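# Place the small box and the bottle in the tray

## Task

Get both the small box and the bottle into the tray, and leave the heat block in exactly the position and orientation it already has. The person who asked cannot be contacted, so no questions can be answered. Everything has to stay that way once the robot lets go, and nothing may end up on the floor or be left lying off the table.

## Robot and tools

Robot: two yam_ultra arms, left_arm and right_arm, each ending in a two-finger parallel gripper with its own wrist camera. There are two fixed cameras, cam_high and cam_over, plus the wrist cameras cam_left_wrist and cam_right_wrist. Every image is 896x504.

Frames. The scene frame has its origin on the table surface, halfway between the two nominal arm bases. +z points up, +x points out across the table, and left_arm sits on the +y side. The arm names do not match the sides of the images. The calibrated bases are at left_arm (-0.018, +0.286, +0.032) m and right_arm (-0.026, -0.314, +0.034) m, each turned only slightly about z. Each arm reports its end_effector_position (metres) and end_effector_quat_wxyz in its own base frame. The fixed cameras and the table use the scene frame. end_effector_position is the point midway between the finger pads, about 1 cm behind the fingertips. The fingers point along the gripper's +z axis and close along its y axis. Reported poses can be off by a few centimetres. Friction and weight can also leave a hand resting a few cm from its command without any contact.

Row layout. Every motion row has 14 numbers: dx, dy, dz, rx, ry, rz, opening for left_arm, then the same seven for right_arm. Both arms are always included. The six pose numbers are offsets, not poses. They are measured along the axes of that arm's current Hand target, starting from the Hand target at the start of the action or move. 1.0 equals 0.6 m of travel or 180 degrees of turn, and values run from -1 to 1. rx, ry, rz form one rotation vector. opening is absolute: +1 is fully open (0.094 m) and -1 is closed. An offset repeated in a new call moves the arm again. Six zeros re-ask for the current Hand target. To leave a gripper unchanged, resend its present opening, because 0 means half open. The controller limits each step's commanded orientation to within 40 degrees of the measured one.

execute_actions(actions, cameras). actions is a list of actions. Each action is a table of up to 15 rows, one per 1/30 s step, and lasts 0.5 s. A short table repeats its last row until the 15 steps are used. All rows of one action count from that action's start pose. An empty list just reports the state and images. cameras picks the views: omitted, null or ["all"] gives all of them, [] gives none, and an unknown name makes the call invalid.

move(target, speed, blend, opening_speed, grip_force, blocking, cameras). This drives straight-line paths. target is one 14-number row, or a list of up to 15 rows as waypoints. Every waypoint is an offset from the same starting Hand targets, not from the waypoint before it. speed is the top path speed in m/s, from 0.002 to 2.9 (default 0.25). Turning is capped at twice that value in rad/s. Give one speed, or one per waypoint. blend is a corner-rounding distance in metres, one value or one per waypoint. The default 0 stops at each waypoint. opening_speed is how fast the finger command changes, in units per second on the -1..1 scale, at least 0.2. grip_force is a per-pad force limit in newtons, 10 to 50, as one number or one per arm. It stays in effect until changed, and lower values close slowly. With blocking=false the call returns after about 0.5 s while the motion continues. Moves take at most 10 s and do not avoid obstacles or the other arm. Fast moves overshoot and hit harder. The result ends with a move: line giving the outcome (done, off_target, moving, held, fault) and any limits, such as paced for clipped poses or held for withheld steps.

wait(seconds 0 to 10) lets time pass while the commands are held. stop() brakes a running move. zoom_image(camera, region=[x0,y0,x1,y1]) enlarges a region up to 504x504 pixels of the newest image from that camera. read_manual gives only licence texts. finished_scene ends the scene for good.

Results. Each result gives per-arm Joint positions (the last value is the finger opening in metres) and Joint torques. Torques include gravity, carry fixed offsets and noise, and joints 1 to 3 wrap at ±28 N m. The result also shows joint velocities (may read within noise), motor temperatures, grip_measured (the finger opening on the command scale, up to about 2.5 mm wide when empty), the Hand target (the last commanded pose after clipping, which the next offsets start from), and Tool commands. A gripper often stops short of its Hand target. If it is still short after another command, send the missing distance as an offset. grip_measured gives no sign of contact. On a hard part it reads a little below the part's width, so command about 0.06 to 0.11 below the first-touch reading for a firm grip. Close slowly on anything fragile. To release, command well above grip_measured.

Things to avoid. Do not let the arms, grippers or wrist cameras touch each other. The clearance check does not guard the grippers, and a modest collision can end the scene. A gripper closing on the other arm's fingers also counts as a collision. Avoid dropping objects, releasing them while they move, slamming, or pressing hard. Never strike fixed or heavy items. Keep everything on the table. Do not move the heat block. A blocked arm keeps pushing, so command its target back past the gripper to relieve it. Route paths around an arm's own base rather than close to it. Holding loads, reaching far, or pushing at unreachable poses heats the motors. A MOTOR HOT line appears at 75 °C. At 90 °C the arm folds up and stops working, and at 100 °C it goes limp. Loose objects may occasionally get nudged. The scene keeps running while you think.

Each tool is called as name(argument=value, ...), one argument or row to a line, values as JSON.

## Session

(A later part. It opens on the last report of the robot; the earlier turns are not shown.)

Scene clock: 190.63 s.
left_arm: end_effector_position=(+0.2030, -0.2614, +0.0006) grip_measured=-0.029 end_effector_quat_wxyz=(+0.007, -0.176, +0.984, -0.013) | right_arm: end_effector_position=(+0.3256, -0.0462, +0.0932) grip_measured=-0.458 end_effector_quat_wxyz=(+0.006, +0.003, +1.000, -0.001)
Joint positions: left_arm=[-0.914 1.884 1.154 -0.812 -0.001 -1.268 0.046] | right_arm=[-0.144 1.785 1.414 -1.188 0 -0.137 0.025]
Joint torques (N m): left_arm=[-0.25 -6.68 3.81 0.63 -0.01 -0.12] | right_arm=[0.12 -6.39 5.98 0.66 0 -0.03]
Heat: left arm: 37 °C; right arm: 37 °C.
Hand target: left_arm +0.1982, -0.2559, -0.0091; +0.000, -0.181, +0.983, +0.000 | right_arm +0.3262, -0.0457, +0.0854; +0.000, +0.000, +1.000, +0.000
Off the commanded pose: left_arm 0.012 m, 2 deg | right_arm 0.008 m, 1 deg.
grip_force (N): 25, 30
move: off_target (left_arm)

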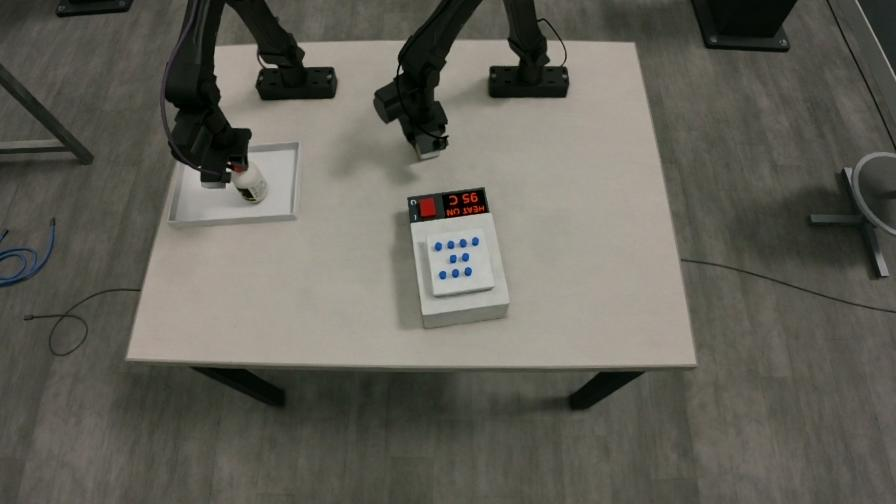

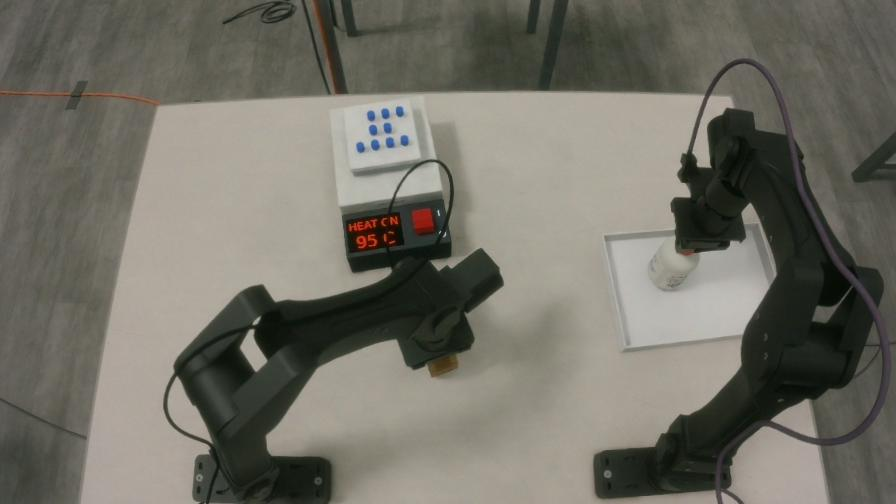

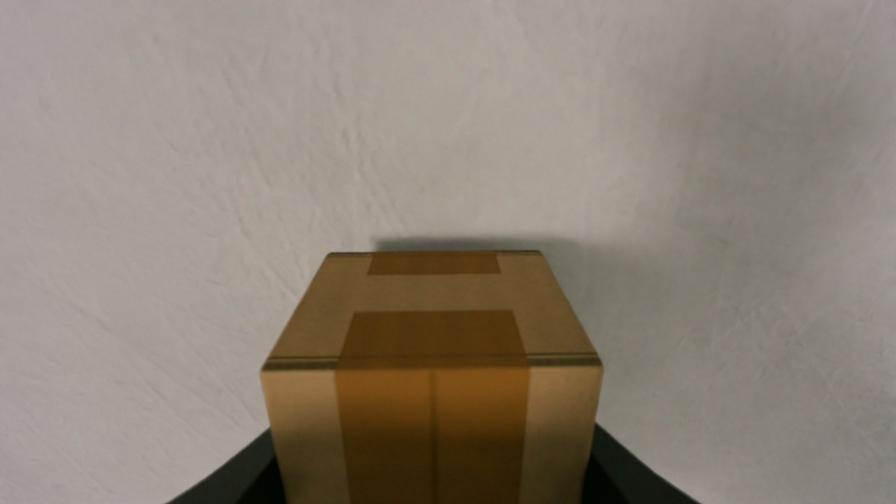

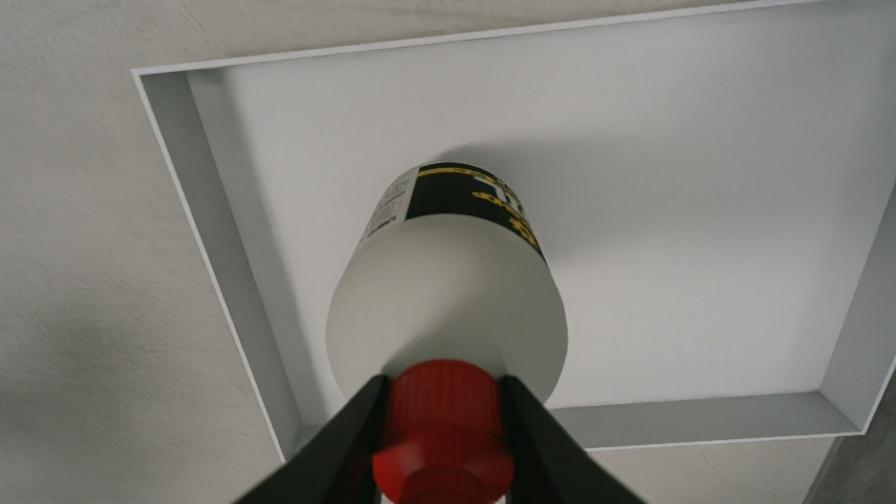

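move(
  target=[0,0,0.0192,0,0,0,-0.3,0,0,0.0175,0,0,0,-0.75],
  speed=0.06,
)

Scene clock: 193.30 s.
left_arm: end_effector_position=(+0.2036, -0.2621, -0.0101) grip_measured=-0.029 end_effector_quat_wxyz=(+0.008, -0.176, +0.984, -0.014) | right_arm: end_effector_position=(+0.3268, -0.0464, +0.0855) grip_measured=-0.458 end_effector_quat_wxyz=(+0.010, +0.003, +1.000, -0.002)
Joint positions: left_arm=[-0.914 1.905 1.134 -0.768 -0.001 -1.268 0.046] | right_arm=[-0.144 1.785 1.383 -1.148 0 -0.137 0.025]
Joint torques (N m): left_arm=[-0.35 -6.68 3.67 0.63 -0.02 -0.07] | right_arm=[0.12 -5.91 5.76 0.68 0 -0.02]
Heat: left arm: 36 °C; right arm: 36 °C.
Hand target: left_arm +0.1982, -0.2559, -0.0206; +0.000, -0.181, +0.983, +0.000 | right_arm +0.3263, -0.0457, +0.0749; +0.000, +0.000, +1.000, +0.000
Off the commanded pose: left_arm 0.013 m, 2 deg | right_arm 0.011 m, 1 deg.
grip_force (N): 25, 30
move: off_target (left_arm, right_arm)

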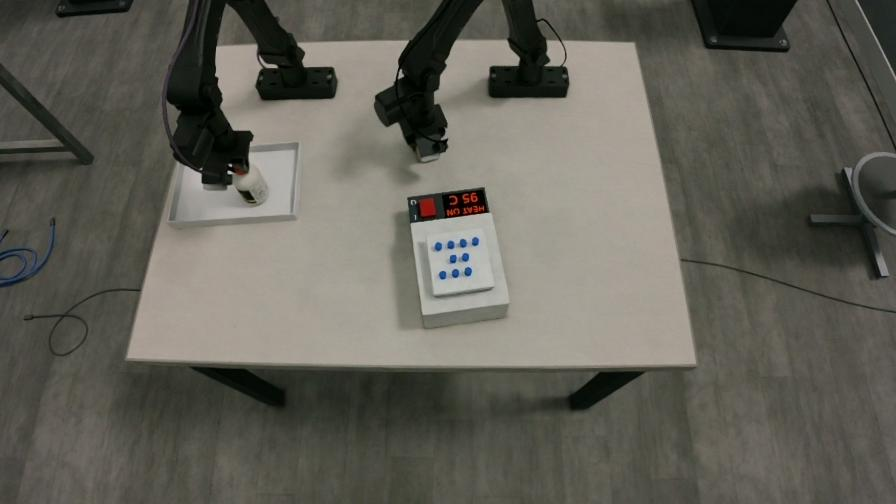

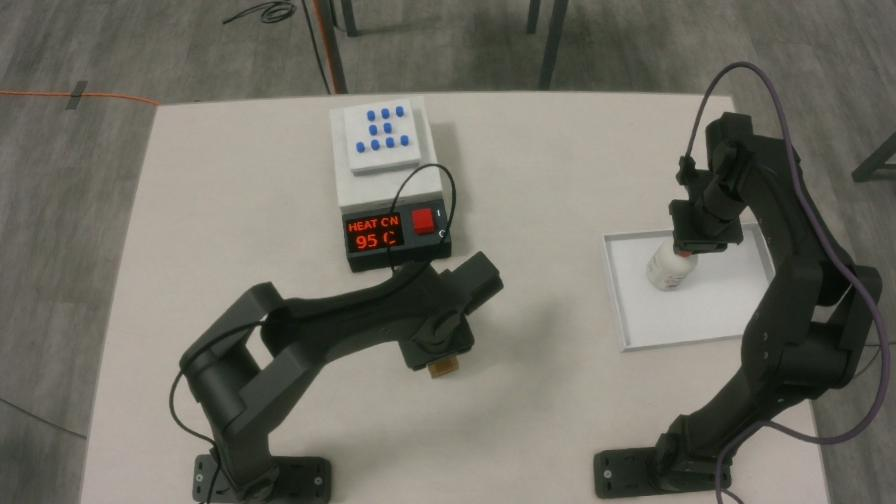

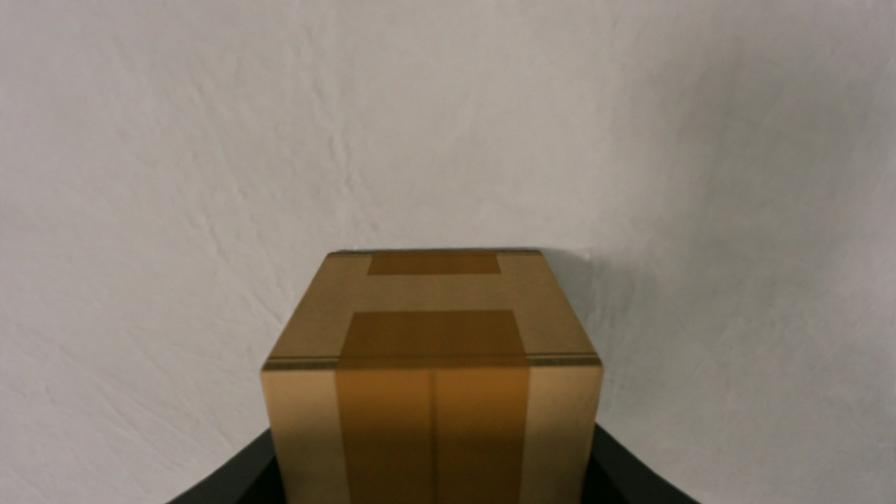

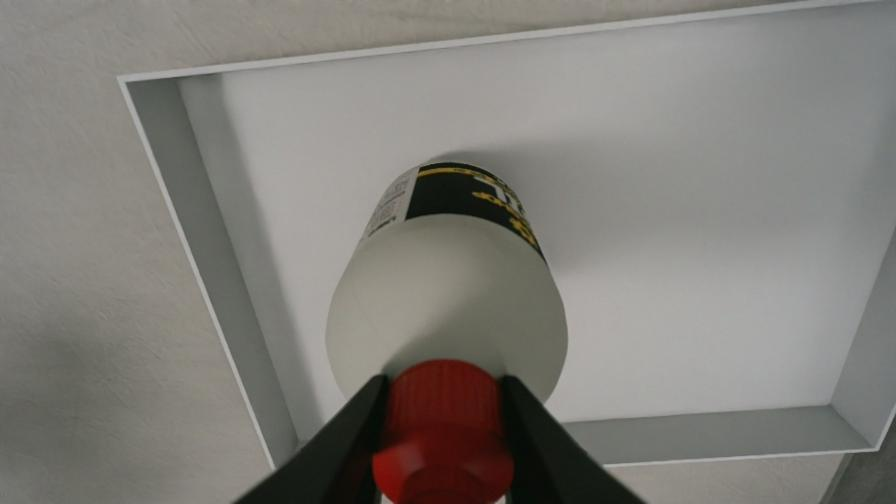

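move(
  target=[0,0,0.0045,0,0,0,-0.3,0,0,0.005,0,0,0,-0.75],
  speed=0.05,
  cameras=["cam_left_wrist","cam_right_wrist"],
)

Scene clock: 196.13 s.
left_arm: end_effector_position=(+0.2048, -0.2637, -0.0112) grip_measured=-0.029 end_effector_quat_wxyz=(+0.009, -0.176, +0.984, -0.017) | right_arm: end_effector_position=(+0.3266, -0.0464, +0.0812) grip_measured=-0.458 end_effector_quat_wxyz=(+0.008, +0.003, +1.000, -0.001)
Joint positions: left_arm=[-0.914 1.909 1.134 -0.758 -0.001 -1.268 0.046] | right_arm=[-0.144 1.791 1.374 -1.137 0 -0.137 0.025]
Joint torques (N m): left_arm=[-0.32 -6.48 3.32 0.68 -0.01 -0.09] | right_arm=[0.13 -6.22 5.75 0.69 0 -0.02]
Heat: left arm: 36 °C; right arm: 36 °C.
Hand target: left_arm +0.1982, -0.2559, -0.0233; +0.000, -0.181, +0.983, +0.000 | right_arm +0.3262, -0.0457, +0.0718; +0.000, +0.000, +1.000, +0.000
Off the commanded pose: left_arm 0.016 m, 2 deg | right_arm 0.009 m, 1 deg.
grip_force (N): 25, 30
move: off_target (left_arm)
Images, in order (width x height): cam_left_wrist 896x504, cam_right_wrist 896x504.

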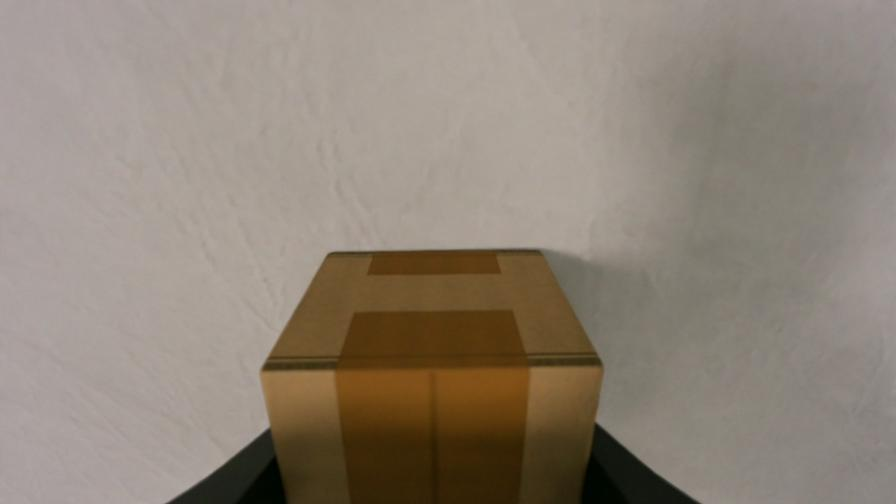

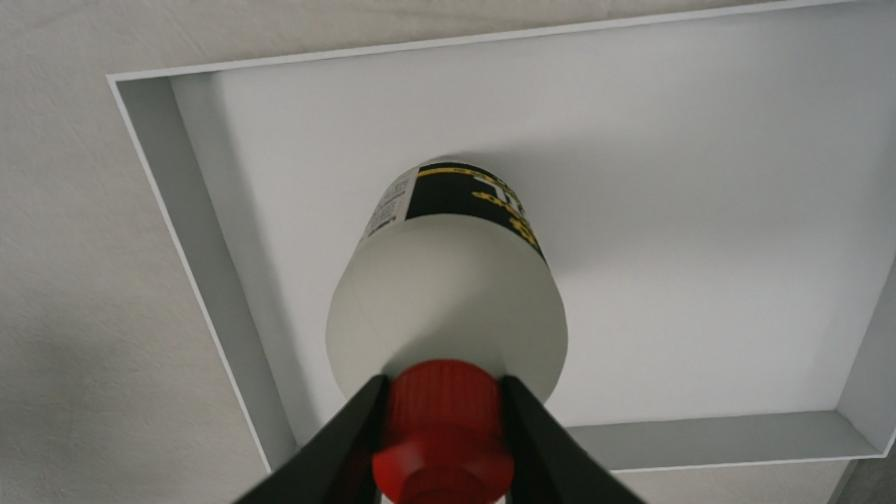

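move(
  target=[0,0,0,0,0,0,-0.3,0,0,0.005,0,0,0,-0.75],
  speed=0.05,
  cameras=["cam_left_wrist","cam_right_wrist"],
)

Scene clock: 198.70 s.
left_arm: end_effector_position=(+0.2049, -0.2638, -0.0112) grip_measured=-0.029 end_effector_quat_wxyz=(+0.009, -0.176, +0.984, -0.017) | right_arm: end_effector_position=(+0.3277, -0.0466, +0.0805) grip_measured=-0.458 end_effector_quat_wxyz=(+0.011, +0.003, +1.000, -0.002)
Joint positions: left_arm=[-0.914 1.909 1.134 -0.758 -0.001 -1.268 0.046] | right_arm=[-0.144 1.791 1.371 -1.129 0.001 -0.137 0.025]
Joint torques (N m): left_arm=[-0.23 -6.61 3.37 0.68 -0.01 -0.11] | right_arm=[0.12 -6.06 5.18 0.73 -0.01 -0.03]
Heat: left arm: 36 °C; right arm: 36 °C.
Hand target: left_arm +0.1982, -0.2559, -0.0233; +0.000, -0.181, +0.983, +0.000 | right_arm +0.3262, -0.0457, +0.0688; +0.000, +0.000, +1.000, +0.000
Off the commanded pose: left_arm 0.016 m, 2 deg | right_arm 0.012 m, 1 deg.
grip_force (N): 25, 30
move: off_target (left_arm, right_arm)
Images, in order (width x height): cam_left_wrist 896x504, cam_right_wrist 896x504.

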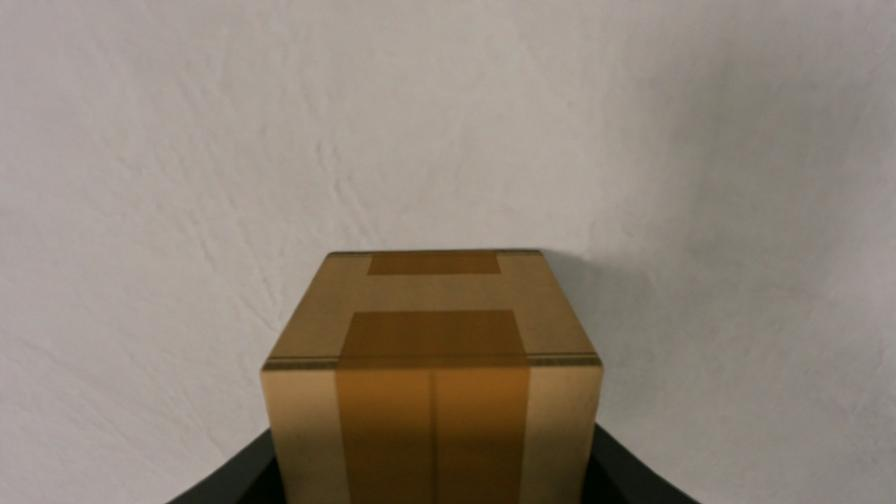

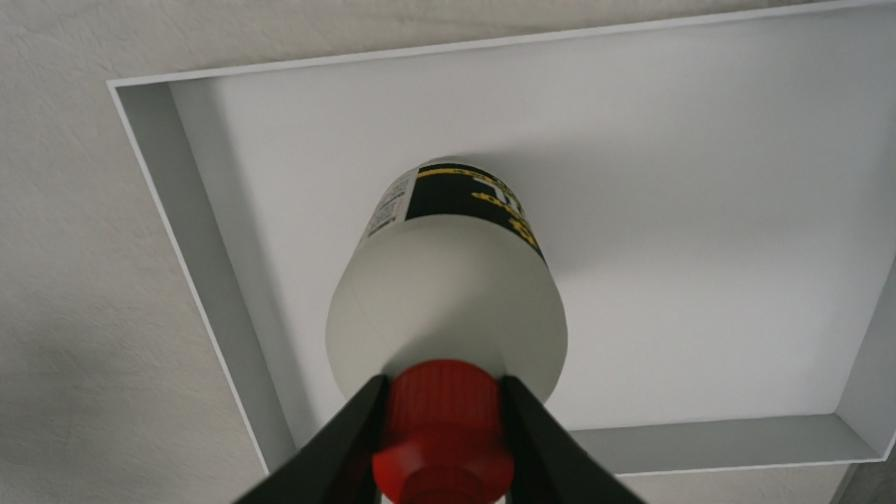

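move(
  target=[0,0,-0.0045,0,0,0,0.3,0,0,-0.005,0,0,0,0.1],
  speed=0.05,
  opening_speed=0.5,
  grip_force=50,
)

Scene clock: 203.33 s.
left_arm: end_effector_position=(+0.2049, -0.2638, -0.0112) grip_measured=+0.298 end_effector_quat_wxyz=(+0.009, -0.176, +0.984, -0.017) | right_arm: end_effector_position=(+0.3277, -0.0466, +0.0805) grip_measured=+0.097 end_effector_quat_wxyz=(+0.011, +0.003, +1.000, -0.002)
Joint positions: left_arm=[-0.914 1.909 1.134 -0.758 -0.001 -1.268 0.061] | right_arm=[-0.144 1.791 1.371 -1.129 0.001 -0.137 0.052]
Joint torques (N m): left_arm=[-0.24 -6.9 3.64 0.54 -0.01 -0.09] | right_arm=[0.13 -6.22 6 0.61 0 -0.03]
Heat: left arm: 36 °C; right arm: 35 °C.
Hand target: left_arm +0.1982, -0.2559, -0.0206; +0.000, -0.181, +0.984, +0.000 | right_arm +0.3262, -0.0457, +0.0718; +0.000, +0.000, +1.000, +0.000
Off the commanded pose: left_arm 0.014 m, 2 deg | right_arm 0.009 m, 1 deg.
move: off_target (left_arm)

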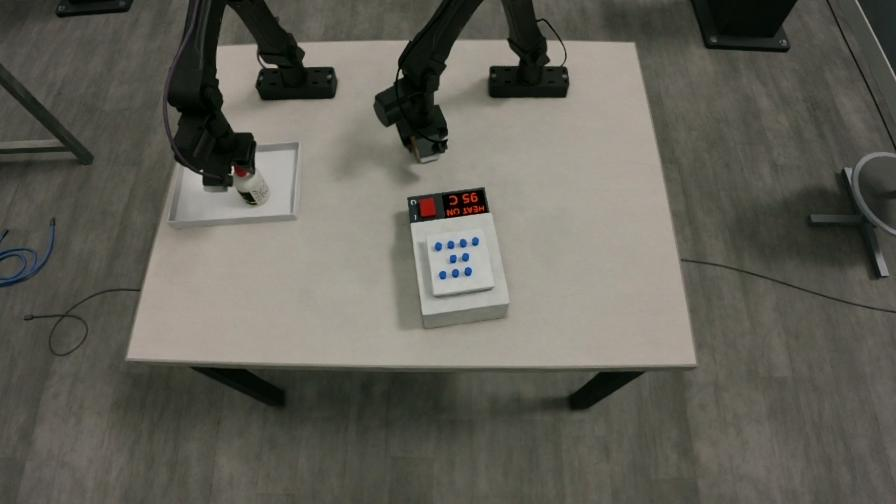

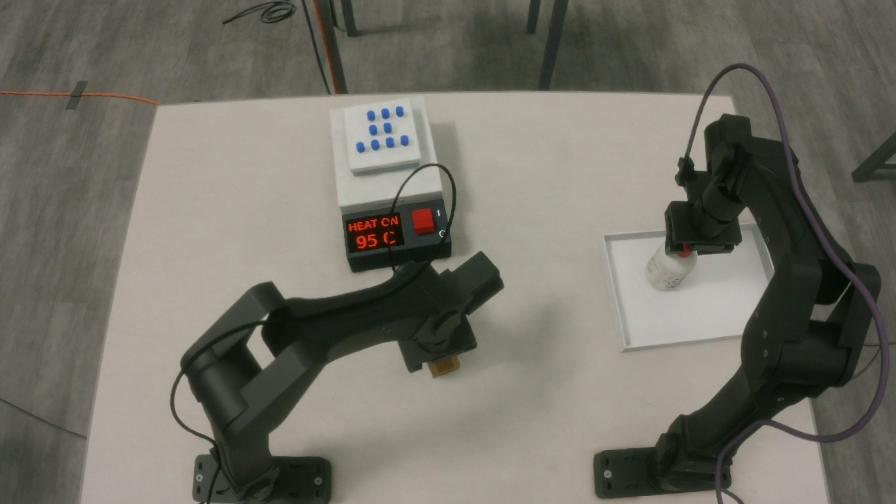

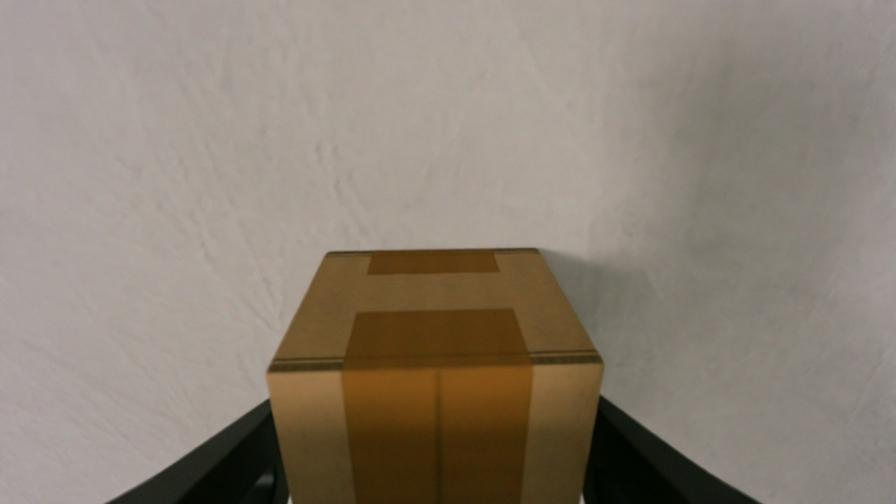

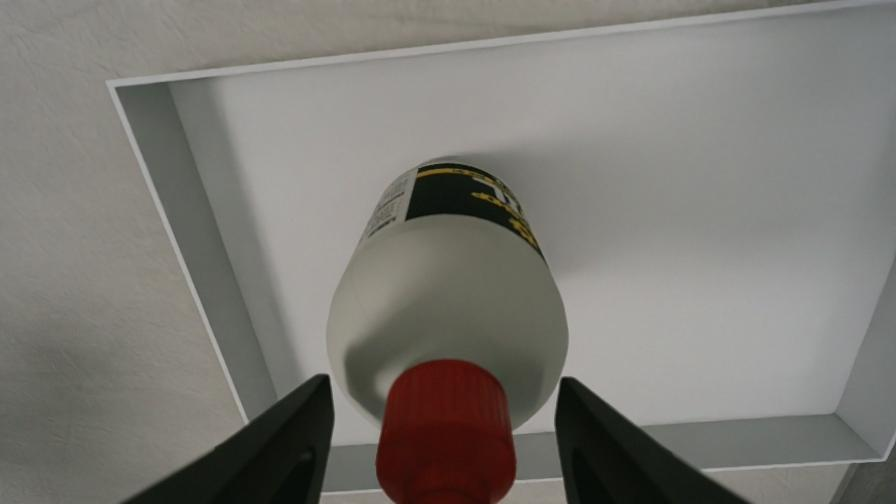

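move(
  target=[
    [0,0,-0.1667,0,0,0,0.5,0,0,-0.15,0,0,0,1.0],
    [-0.119,0.3113,-0.25,0,0,0,0.5,0.1887,0.636,-0.022,0,0,-0.1167,1.0],
  ],
  speed=0.25,
  blend=0.04,
)

Scene clock: 214.67 s.
left_arm: end_effector_position=(+0.2067, -0.0595, +0.1321) grip_measured=+0.498 end_effector_quat_wxyz=(+0.009, -0.184, +0.983, -0.004) | right_arm: end_effector_position=(+0.2093, +0.3345, +0.0870) grip_measured=+0.997 end_effector_quat_wxyz=(+0.002, -0.188, +0.982, +0.005)
Joint positions: left_arm=[-0.286 1.335 1.124 -1.34 -0.001 -0.656 0.07] | right_arm=[1.007 2.046 1.742 -1.258 -0.005 0.629 0.094]
Joint torques (N m): left_arm=[0.31 -4.81 4.14 0.39 -0.03 0.08] | right_arm=[-0.35 -7.98 9.4 0.37 0.05 0.1]
Heat: left arm: 36 °C; right arm: 35 °C.
Hand target: left_arm +0.1984, -0.0560, +0.1295; +0.000, -0.181, +0.983, +0.000 | right_arm +0.2132, +0.3359, +0.0848; +0.000, -0.182, +0.983, +0.000
Off the commanded pose: left_arm 0.009 m, 1 deg | right_arm 0.005 m, 1 deg.
move: done

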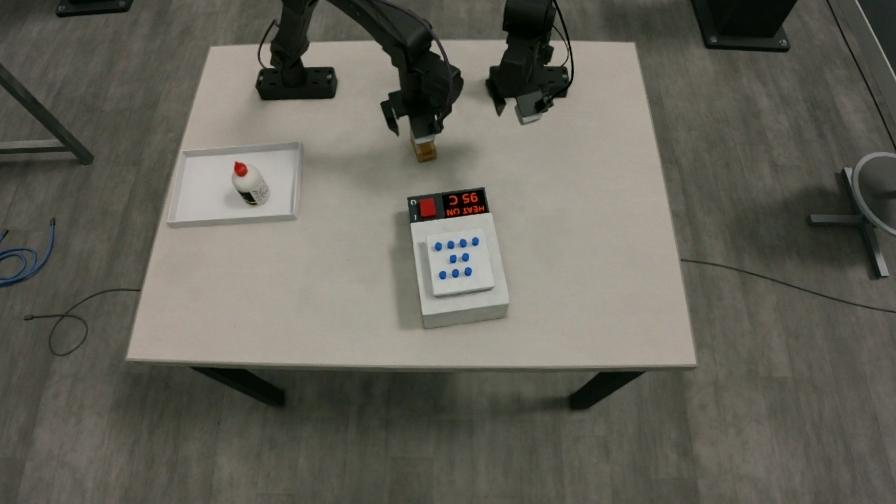

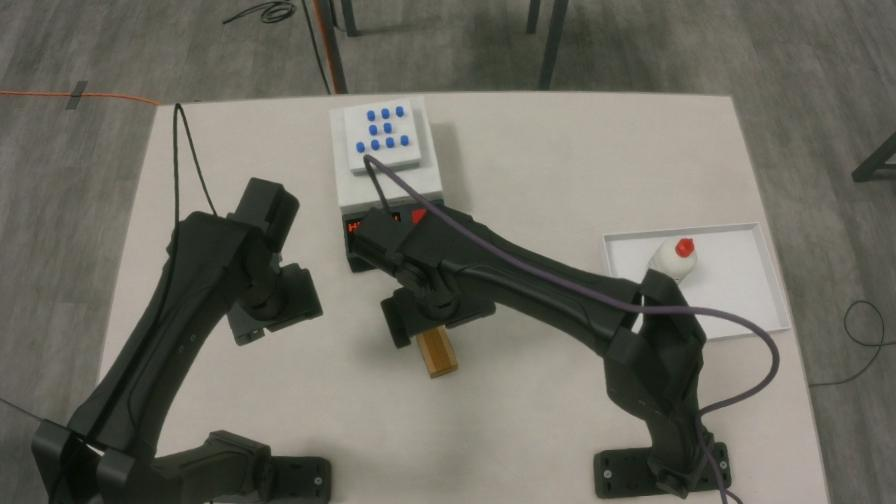

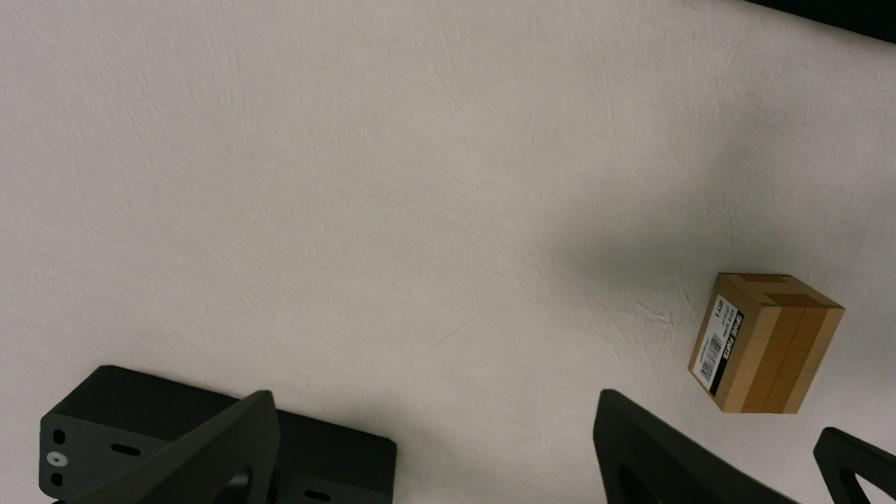

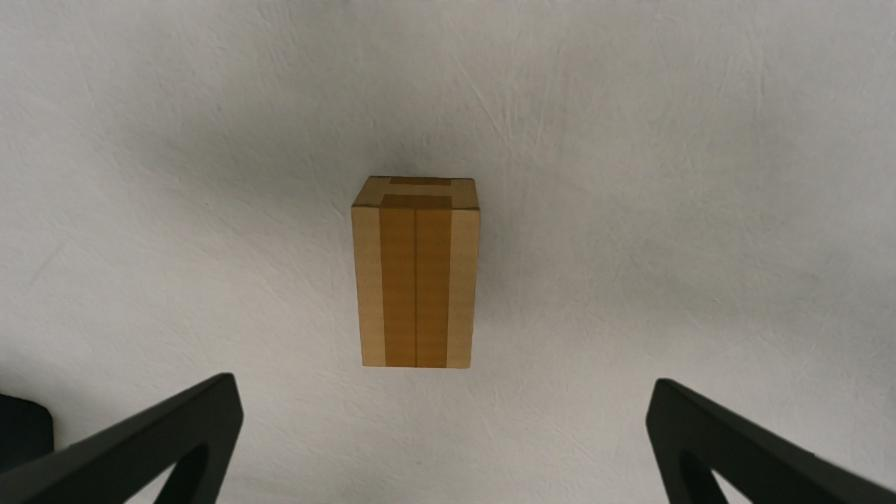

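move(
  target=[
    [0,0,0,0,0,0,0.5,0.0283,0.02,0.03,0,0,0.009,0.6],
    [0,0,0,0,0,0,0.5,0.0283,0.02,0.17,0,0,0.009,0.6],
    [0,0,0,0,0,0,0.5,0.0283,0.02,0.17,0,0,0.009,-0.3],
  ],
  speed=0.15,
  blend=[0.01,0,0],
  grip_force=25,
)

Scene clock: 226.83 s.
left_arm: end_effector_position=(+0.2067, -0.0595, +0.1321) grip_measured=+0.498 end_effector_quat_wxyz=(+0.009, -0.184, +0.983, -0.004) | right_arm: end_effector_position=(+0.1921, +0.3433, -0.0075) grip_measured=-0.043 end_effector_quat_wxyz=(+0.002, -0.173, +0.985, +0.007)
Joint positions: left_arm=[-0.286 1.335 1.124 -1.34 -0.001 -0.656 0.07] | right_arm=[1.056 2.125 1.476 -0.909 -0.005 0.708 0.045]
Joint torques (N m): left_arm=[0.28 -4.83 4.1 0.4 -0.01 0.11] | right_arm=[-0.2 -8.35 5.75 0.66 0.06 0.1]
Heat: left arm: 36 °C; right arm: 35 °C.
Hand target: left_arm +0.1985, -0.0560, +0.1295; +0.000, -0.181, +0.983, +0.000 | right_arm +0.1931, +0.3410, -0.0172; +0.000, -0.168, +0.986, +0.000
Off the commanded pose: left_arm 0.009 m, 1 deg | right_arm 0.010 m, 1 deg.
grip_force (N): 25, 25
move: done

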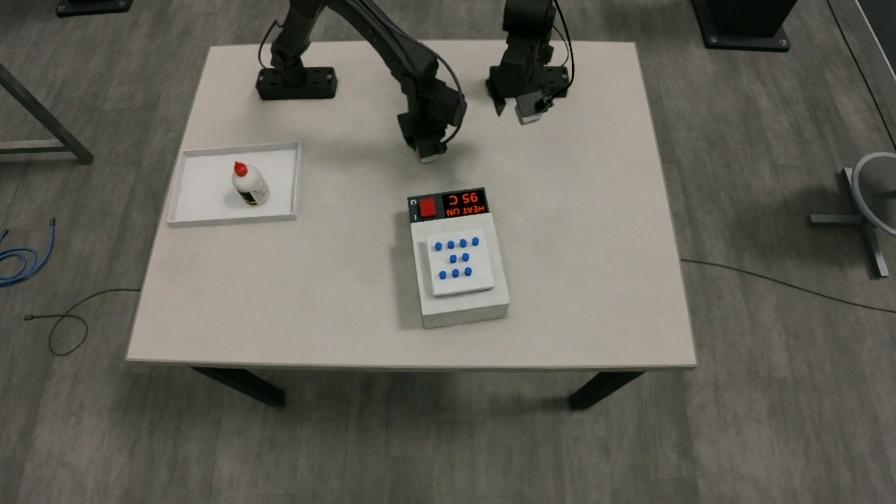

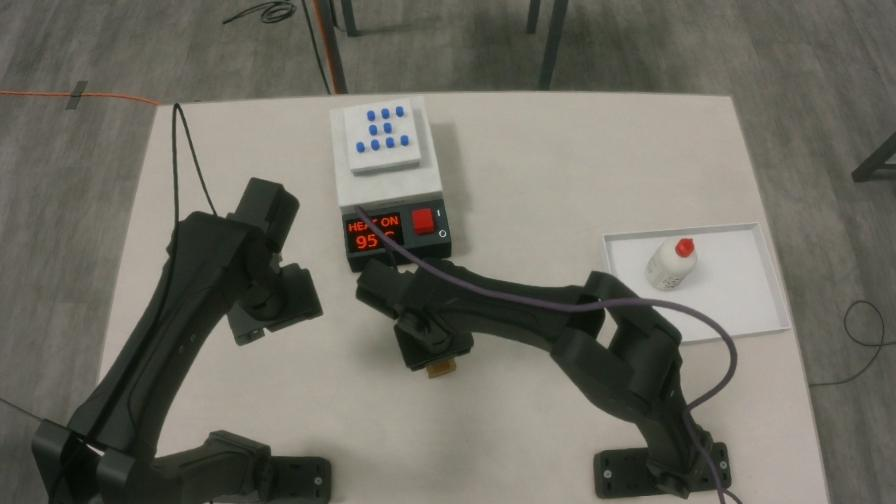

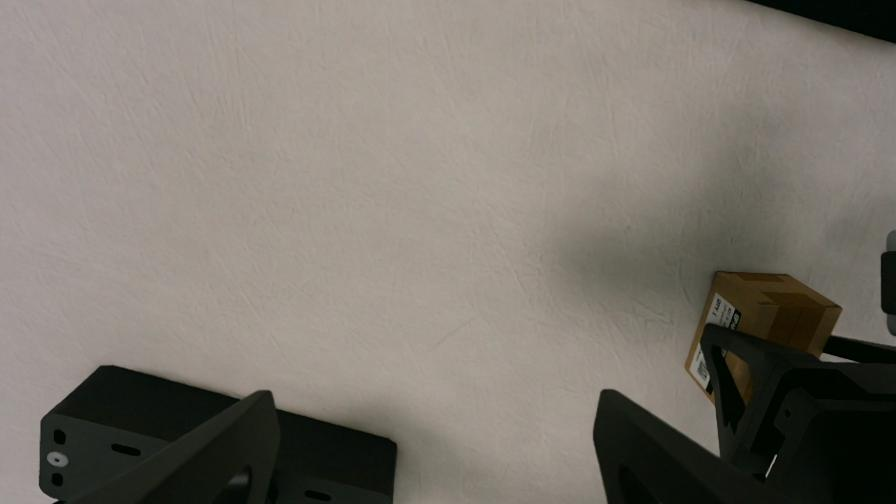

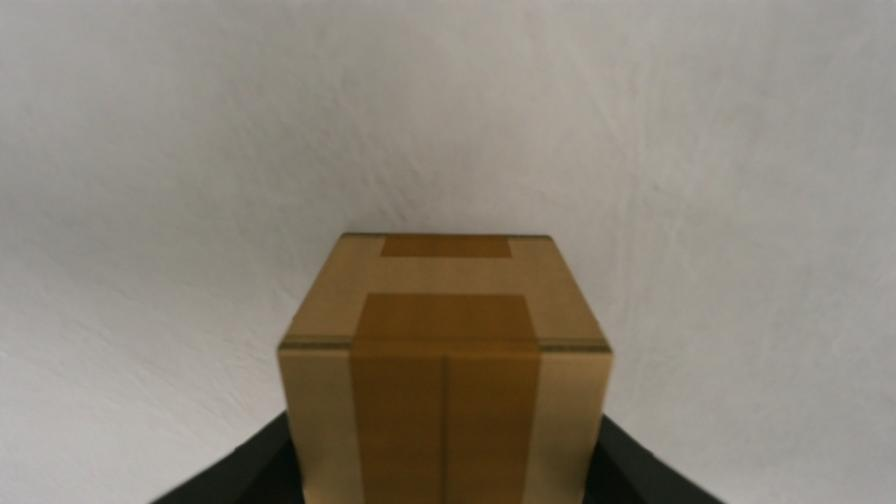

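move(
  target=[
    [0,0,0,0,0,0,0.5,0,0,-0.1287,0,0,0,-0.3],
    [0,0,0,0,0,0,0.5,0.1113,-0.5279,-0.2787,0,0,0.0575,-0.3],
    [0,0,0,0,0,0,0.5,0.085,-0.8428,-0.2787,0,0,0.0797,-0.3],
  ],
  speed=0.25,
  blend=[0.04,0.06,0],
)

Scene clock: 241.20 s.
left_arm: end_effector_position=(+0.2067, -0.0595, +0.1321) grip_measured=+0.498 end_effector_quat_wxyz=(+0.009, -0.184, +0.983, -0.004) | right_arm: end_effector_position=(+0.3080, -0.1535, +0.1493) grip_measured=-0.044 end_effector_quat_wxyz=(+0.001, -0.038, +0.999, -0.003)
Joint positions: left_arm=[-0.286 1.335 1.124 -1.34 -0.001 -0.656 0.07] | right_arm=[-0.462 1.849 1.718 -1.435 0.005 -0.538 0.045]
Joint torques (N m): left_arm=[0.38 -4.79 4.12 0.38 -0.02 0.09] | right_arm=[0.38 -6.74 9.62 0.37 -0.06 -0.08]
Heat: left arm: 36 °C; right arm: 35 °C.
Hand target: left_arm +0.1985, -0.0560, +0.1295; +0.000, -0.181, +0.983, +0.000 | right_arm +0.3124, -0.1529, +0.1503; +0.000, -0.044, +0.999, +0.000
Off the commanded pose: left_arm 0.009 m, 1 deg | right_arm 0.005 m, 1 deg.
grip_force (N): 25, 25
move: done; blend cut to 0.0385 m at target 1

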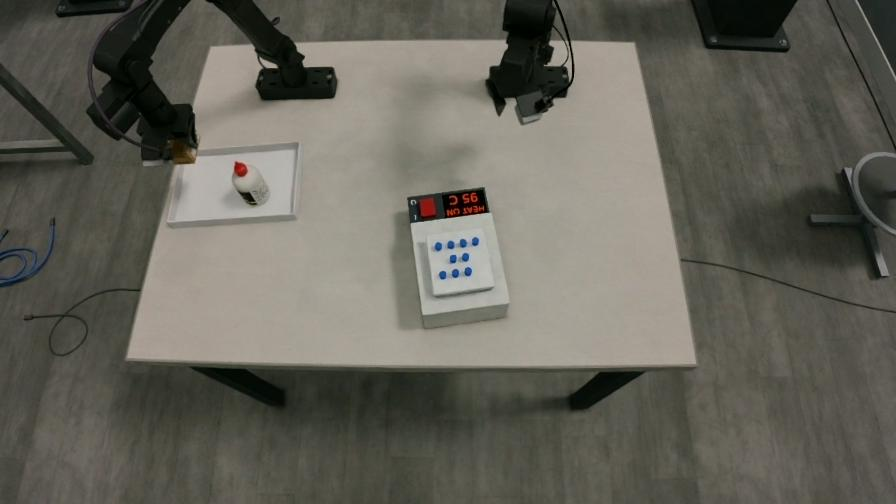

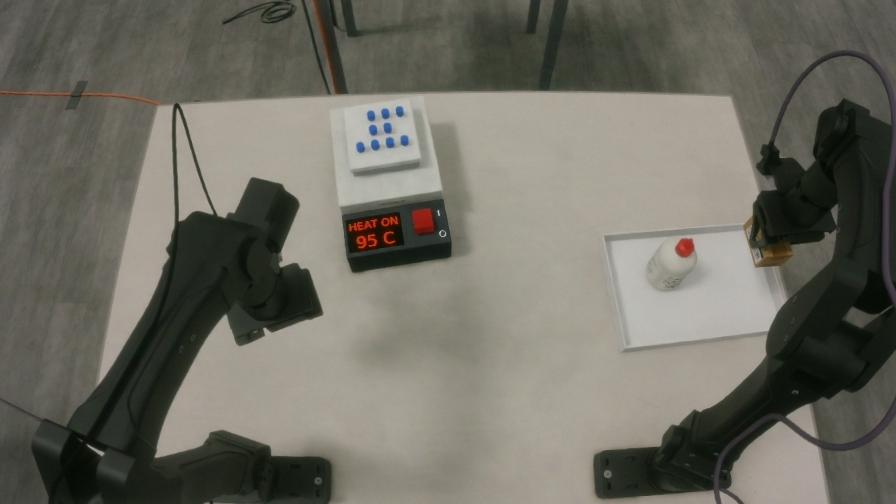

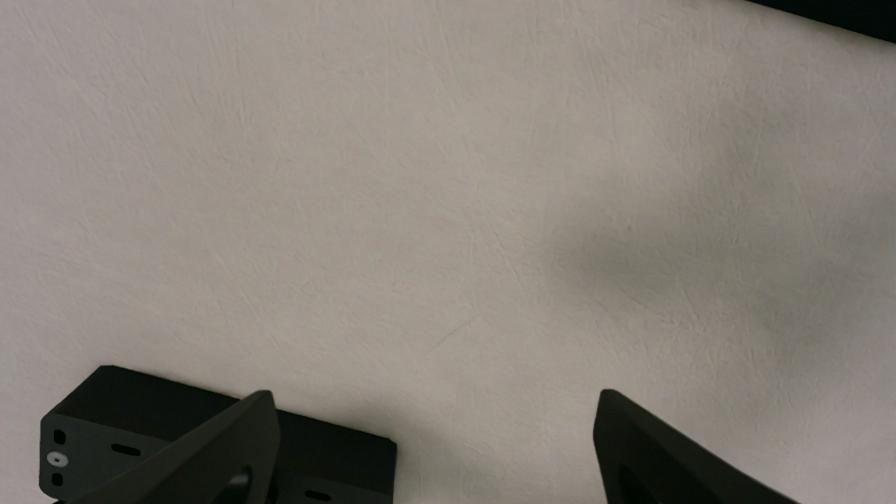

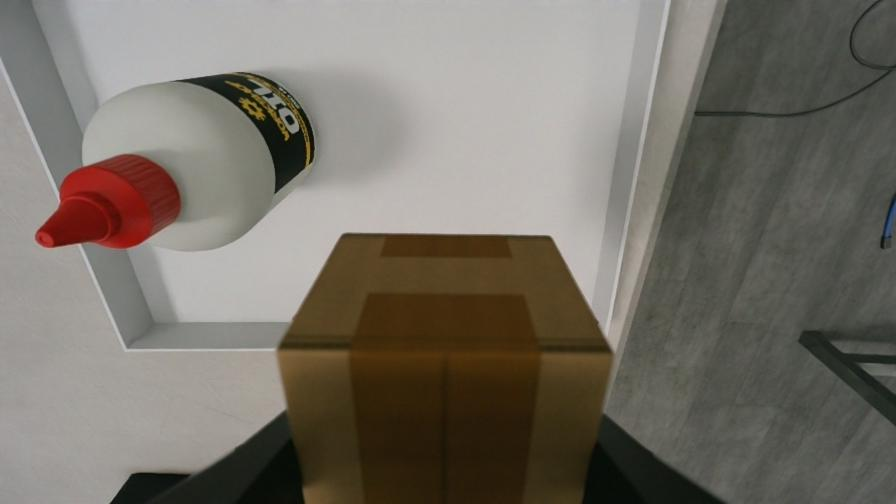

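move(
  target=[
    [0,0,0,0,0,0,0.5,0,0,0.2417,0,0,0,-0.3],
    [0,0,0,0,0,0,0.5,0,0,0.2583,0,0,0,-0.3],
  ],
  speed=[0.15,0.05],
  blend=[0.01,0],
)

Scene clock: 248.37 s.
left_arm: end_effector_position=(+0.2067, -0.0595, +0.1321) grip_measured=+0.498 end_effector_quat_wxyz=(+0.009, -0.184, +0.983, -0.004) | right_arm: end_effector_position=(+0.3135, -0.1562, +0.0050) grip_measured=-0.044 end_effector_quat_wxyz=(+0.006, -0.038, +0.999, -0.006)
Joint positions: left_arm=[-0.286 1.335 1.124 -1.34 -0.001 -0.656 0.07] | right_arm=[-0.462 1.953 1.271 -0.872 0.005 -0.539 0.045]
Joint torques (N m): left_arm=[0.36 -4.78 4.14 0.4 -0.01 0.11] | right_arm=[0.35 -7.01 5.37 0.66 -0.05 -0.05]
Heat: left arm: 36 °C; right arm: 35 °C.
Hand target: left_arm +0.1985, -0.0560, +0.1295; +0.000, -0.181, +0.983, +0.000 | right_arm +0.3126, -0.1530, -0.0046; +0.000, -0.044, +0.999, +0.000
Off the commanded pose: left_arm 0.009 m, 1 deg | right_arm 0.010 m, 1 deg.
grip_force (N): 25, 25
move: done; blend cut to 0.005 m at target 1

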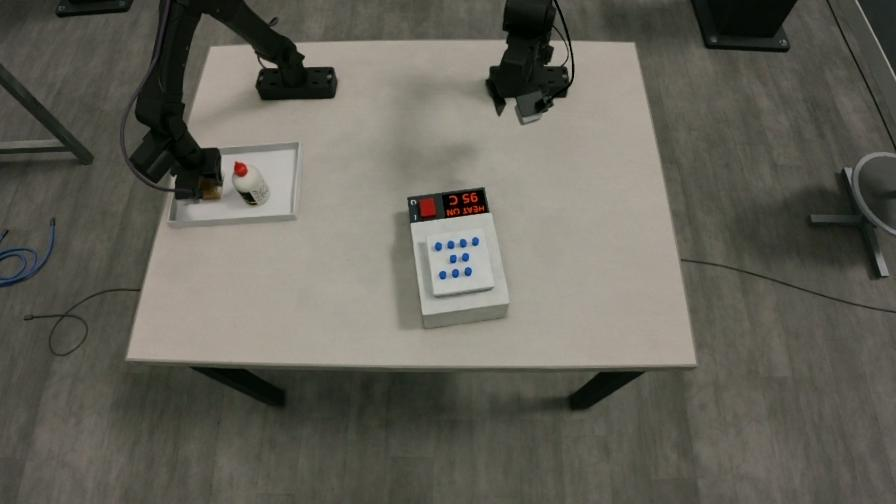

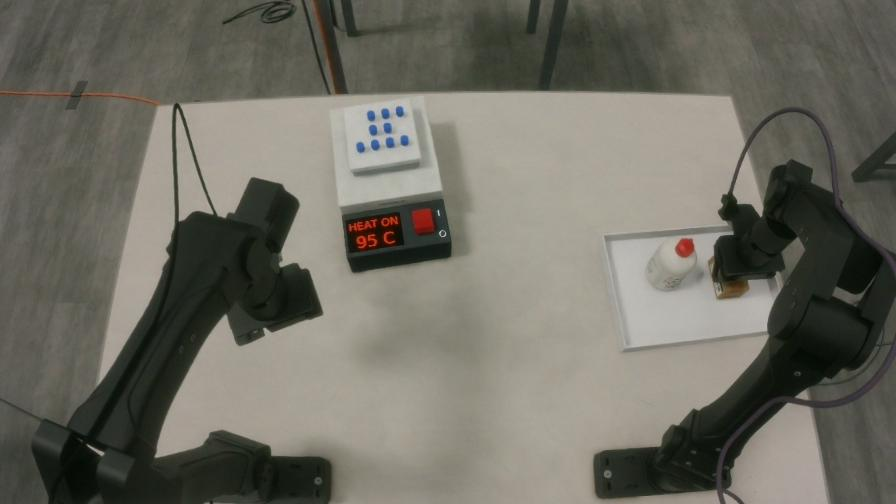

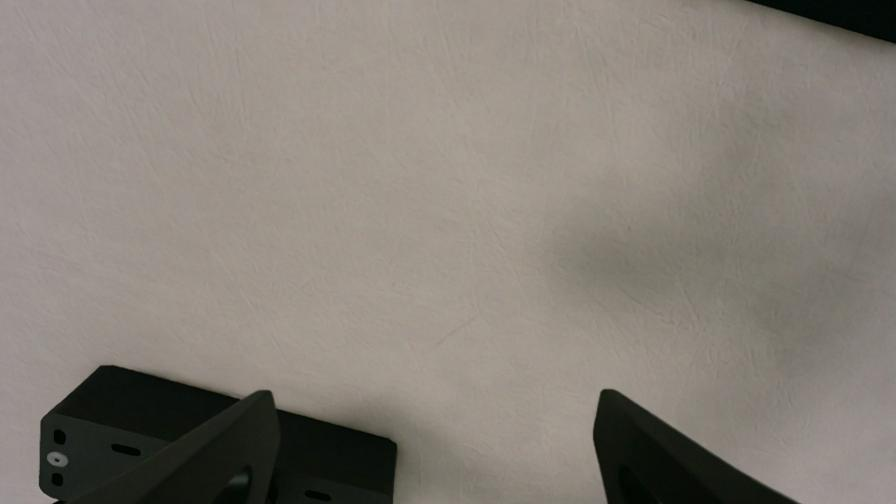

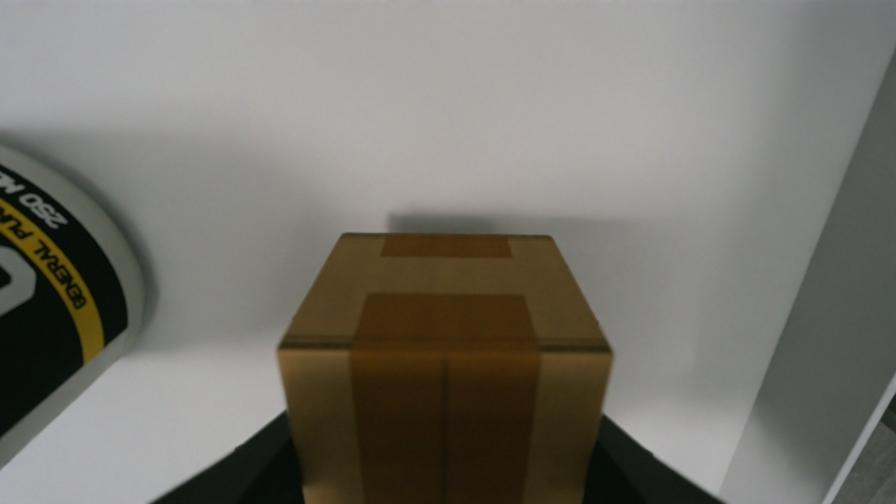

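move(
  target=[0,0,0,0,0,0,0.5,0,0,0.0175,0,0,0,-0.3],
  speed=0.05,
  cameras=["cam_right_wrist"],
)

Scene clock: 251.43 s.
left_arm: end_effector_position=(+0.2067, -0.0595, +0.1321) grip_measured=+0.498 end_effector_quat_wxyz=(+0.009, -0.184, +0.983, -0.004) | right_arm: end_effector_position=(+0.3139, -0.1564, -0.0053) grip_measured=-0.044 end_effector_quat_wxyz=(+0.006, -0.038, +0.999, -0.006)
Joint positions: left_arm=[-0.286 1.335 1.124 -1.34 -0.001 -0.656 0.07] | right_arm=[-0.462 1.972 1.251 -0.834 0.005 -0.539 0.045]
Joint torques (N m): left_arm=[0.35 -4.77 4.15 0.4 0 0.12] | right_arm=[0.35 -7.01 5.23 0.69 -0.06 -0.05]
Heat: left arm: 36 °C; right arm: 35 °C.
Hand target: left_arm +0.1985, -0.0560, +0.1295; +0.000, -0.181, +0.983, +0.000 | right_arm +0.3126, -0.1530, -0.0152; +0.000, -0.044, +0.999, +0.000
Off the commanded pose: left_arm 0.009 m, 1 deg | right_arm 0.010 m, 1 deg.
grip_force (N): 25, 25
move: done
Images, in order (width x height): cam_right_wrist 896x504.

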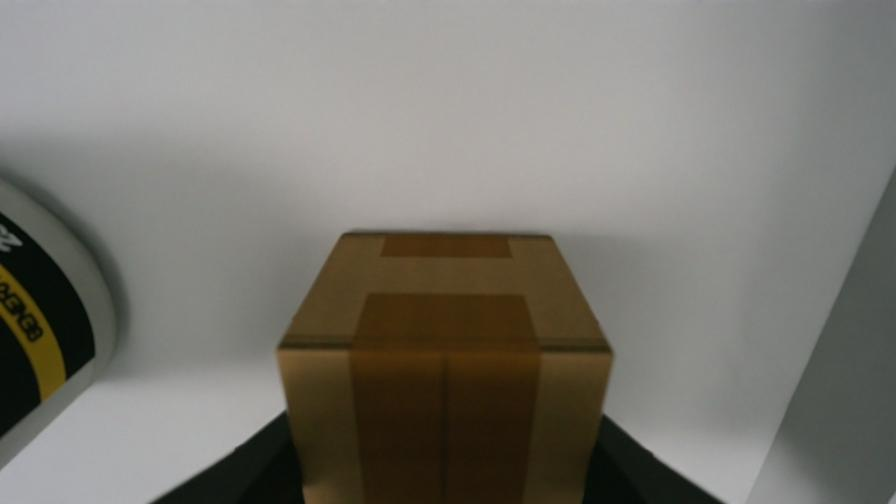

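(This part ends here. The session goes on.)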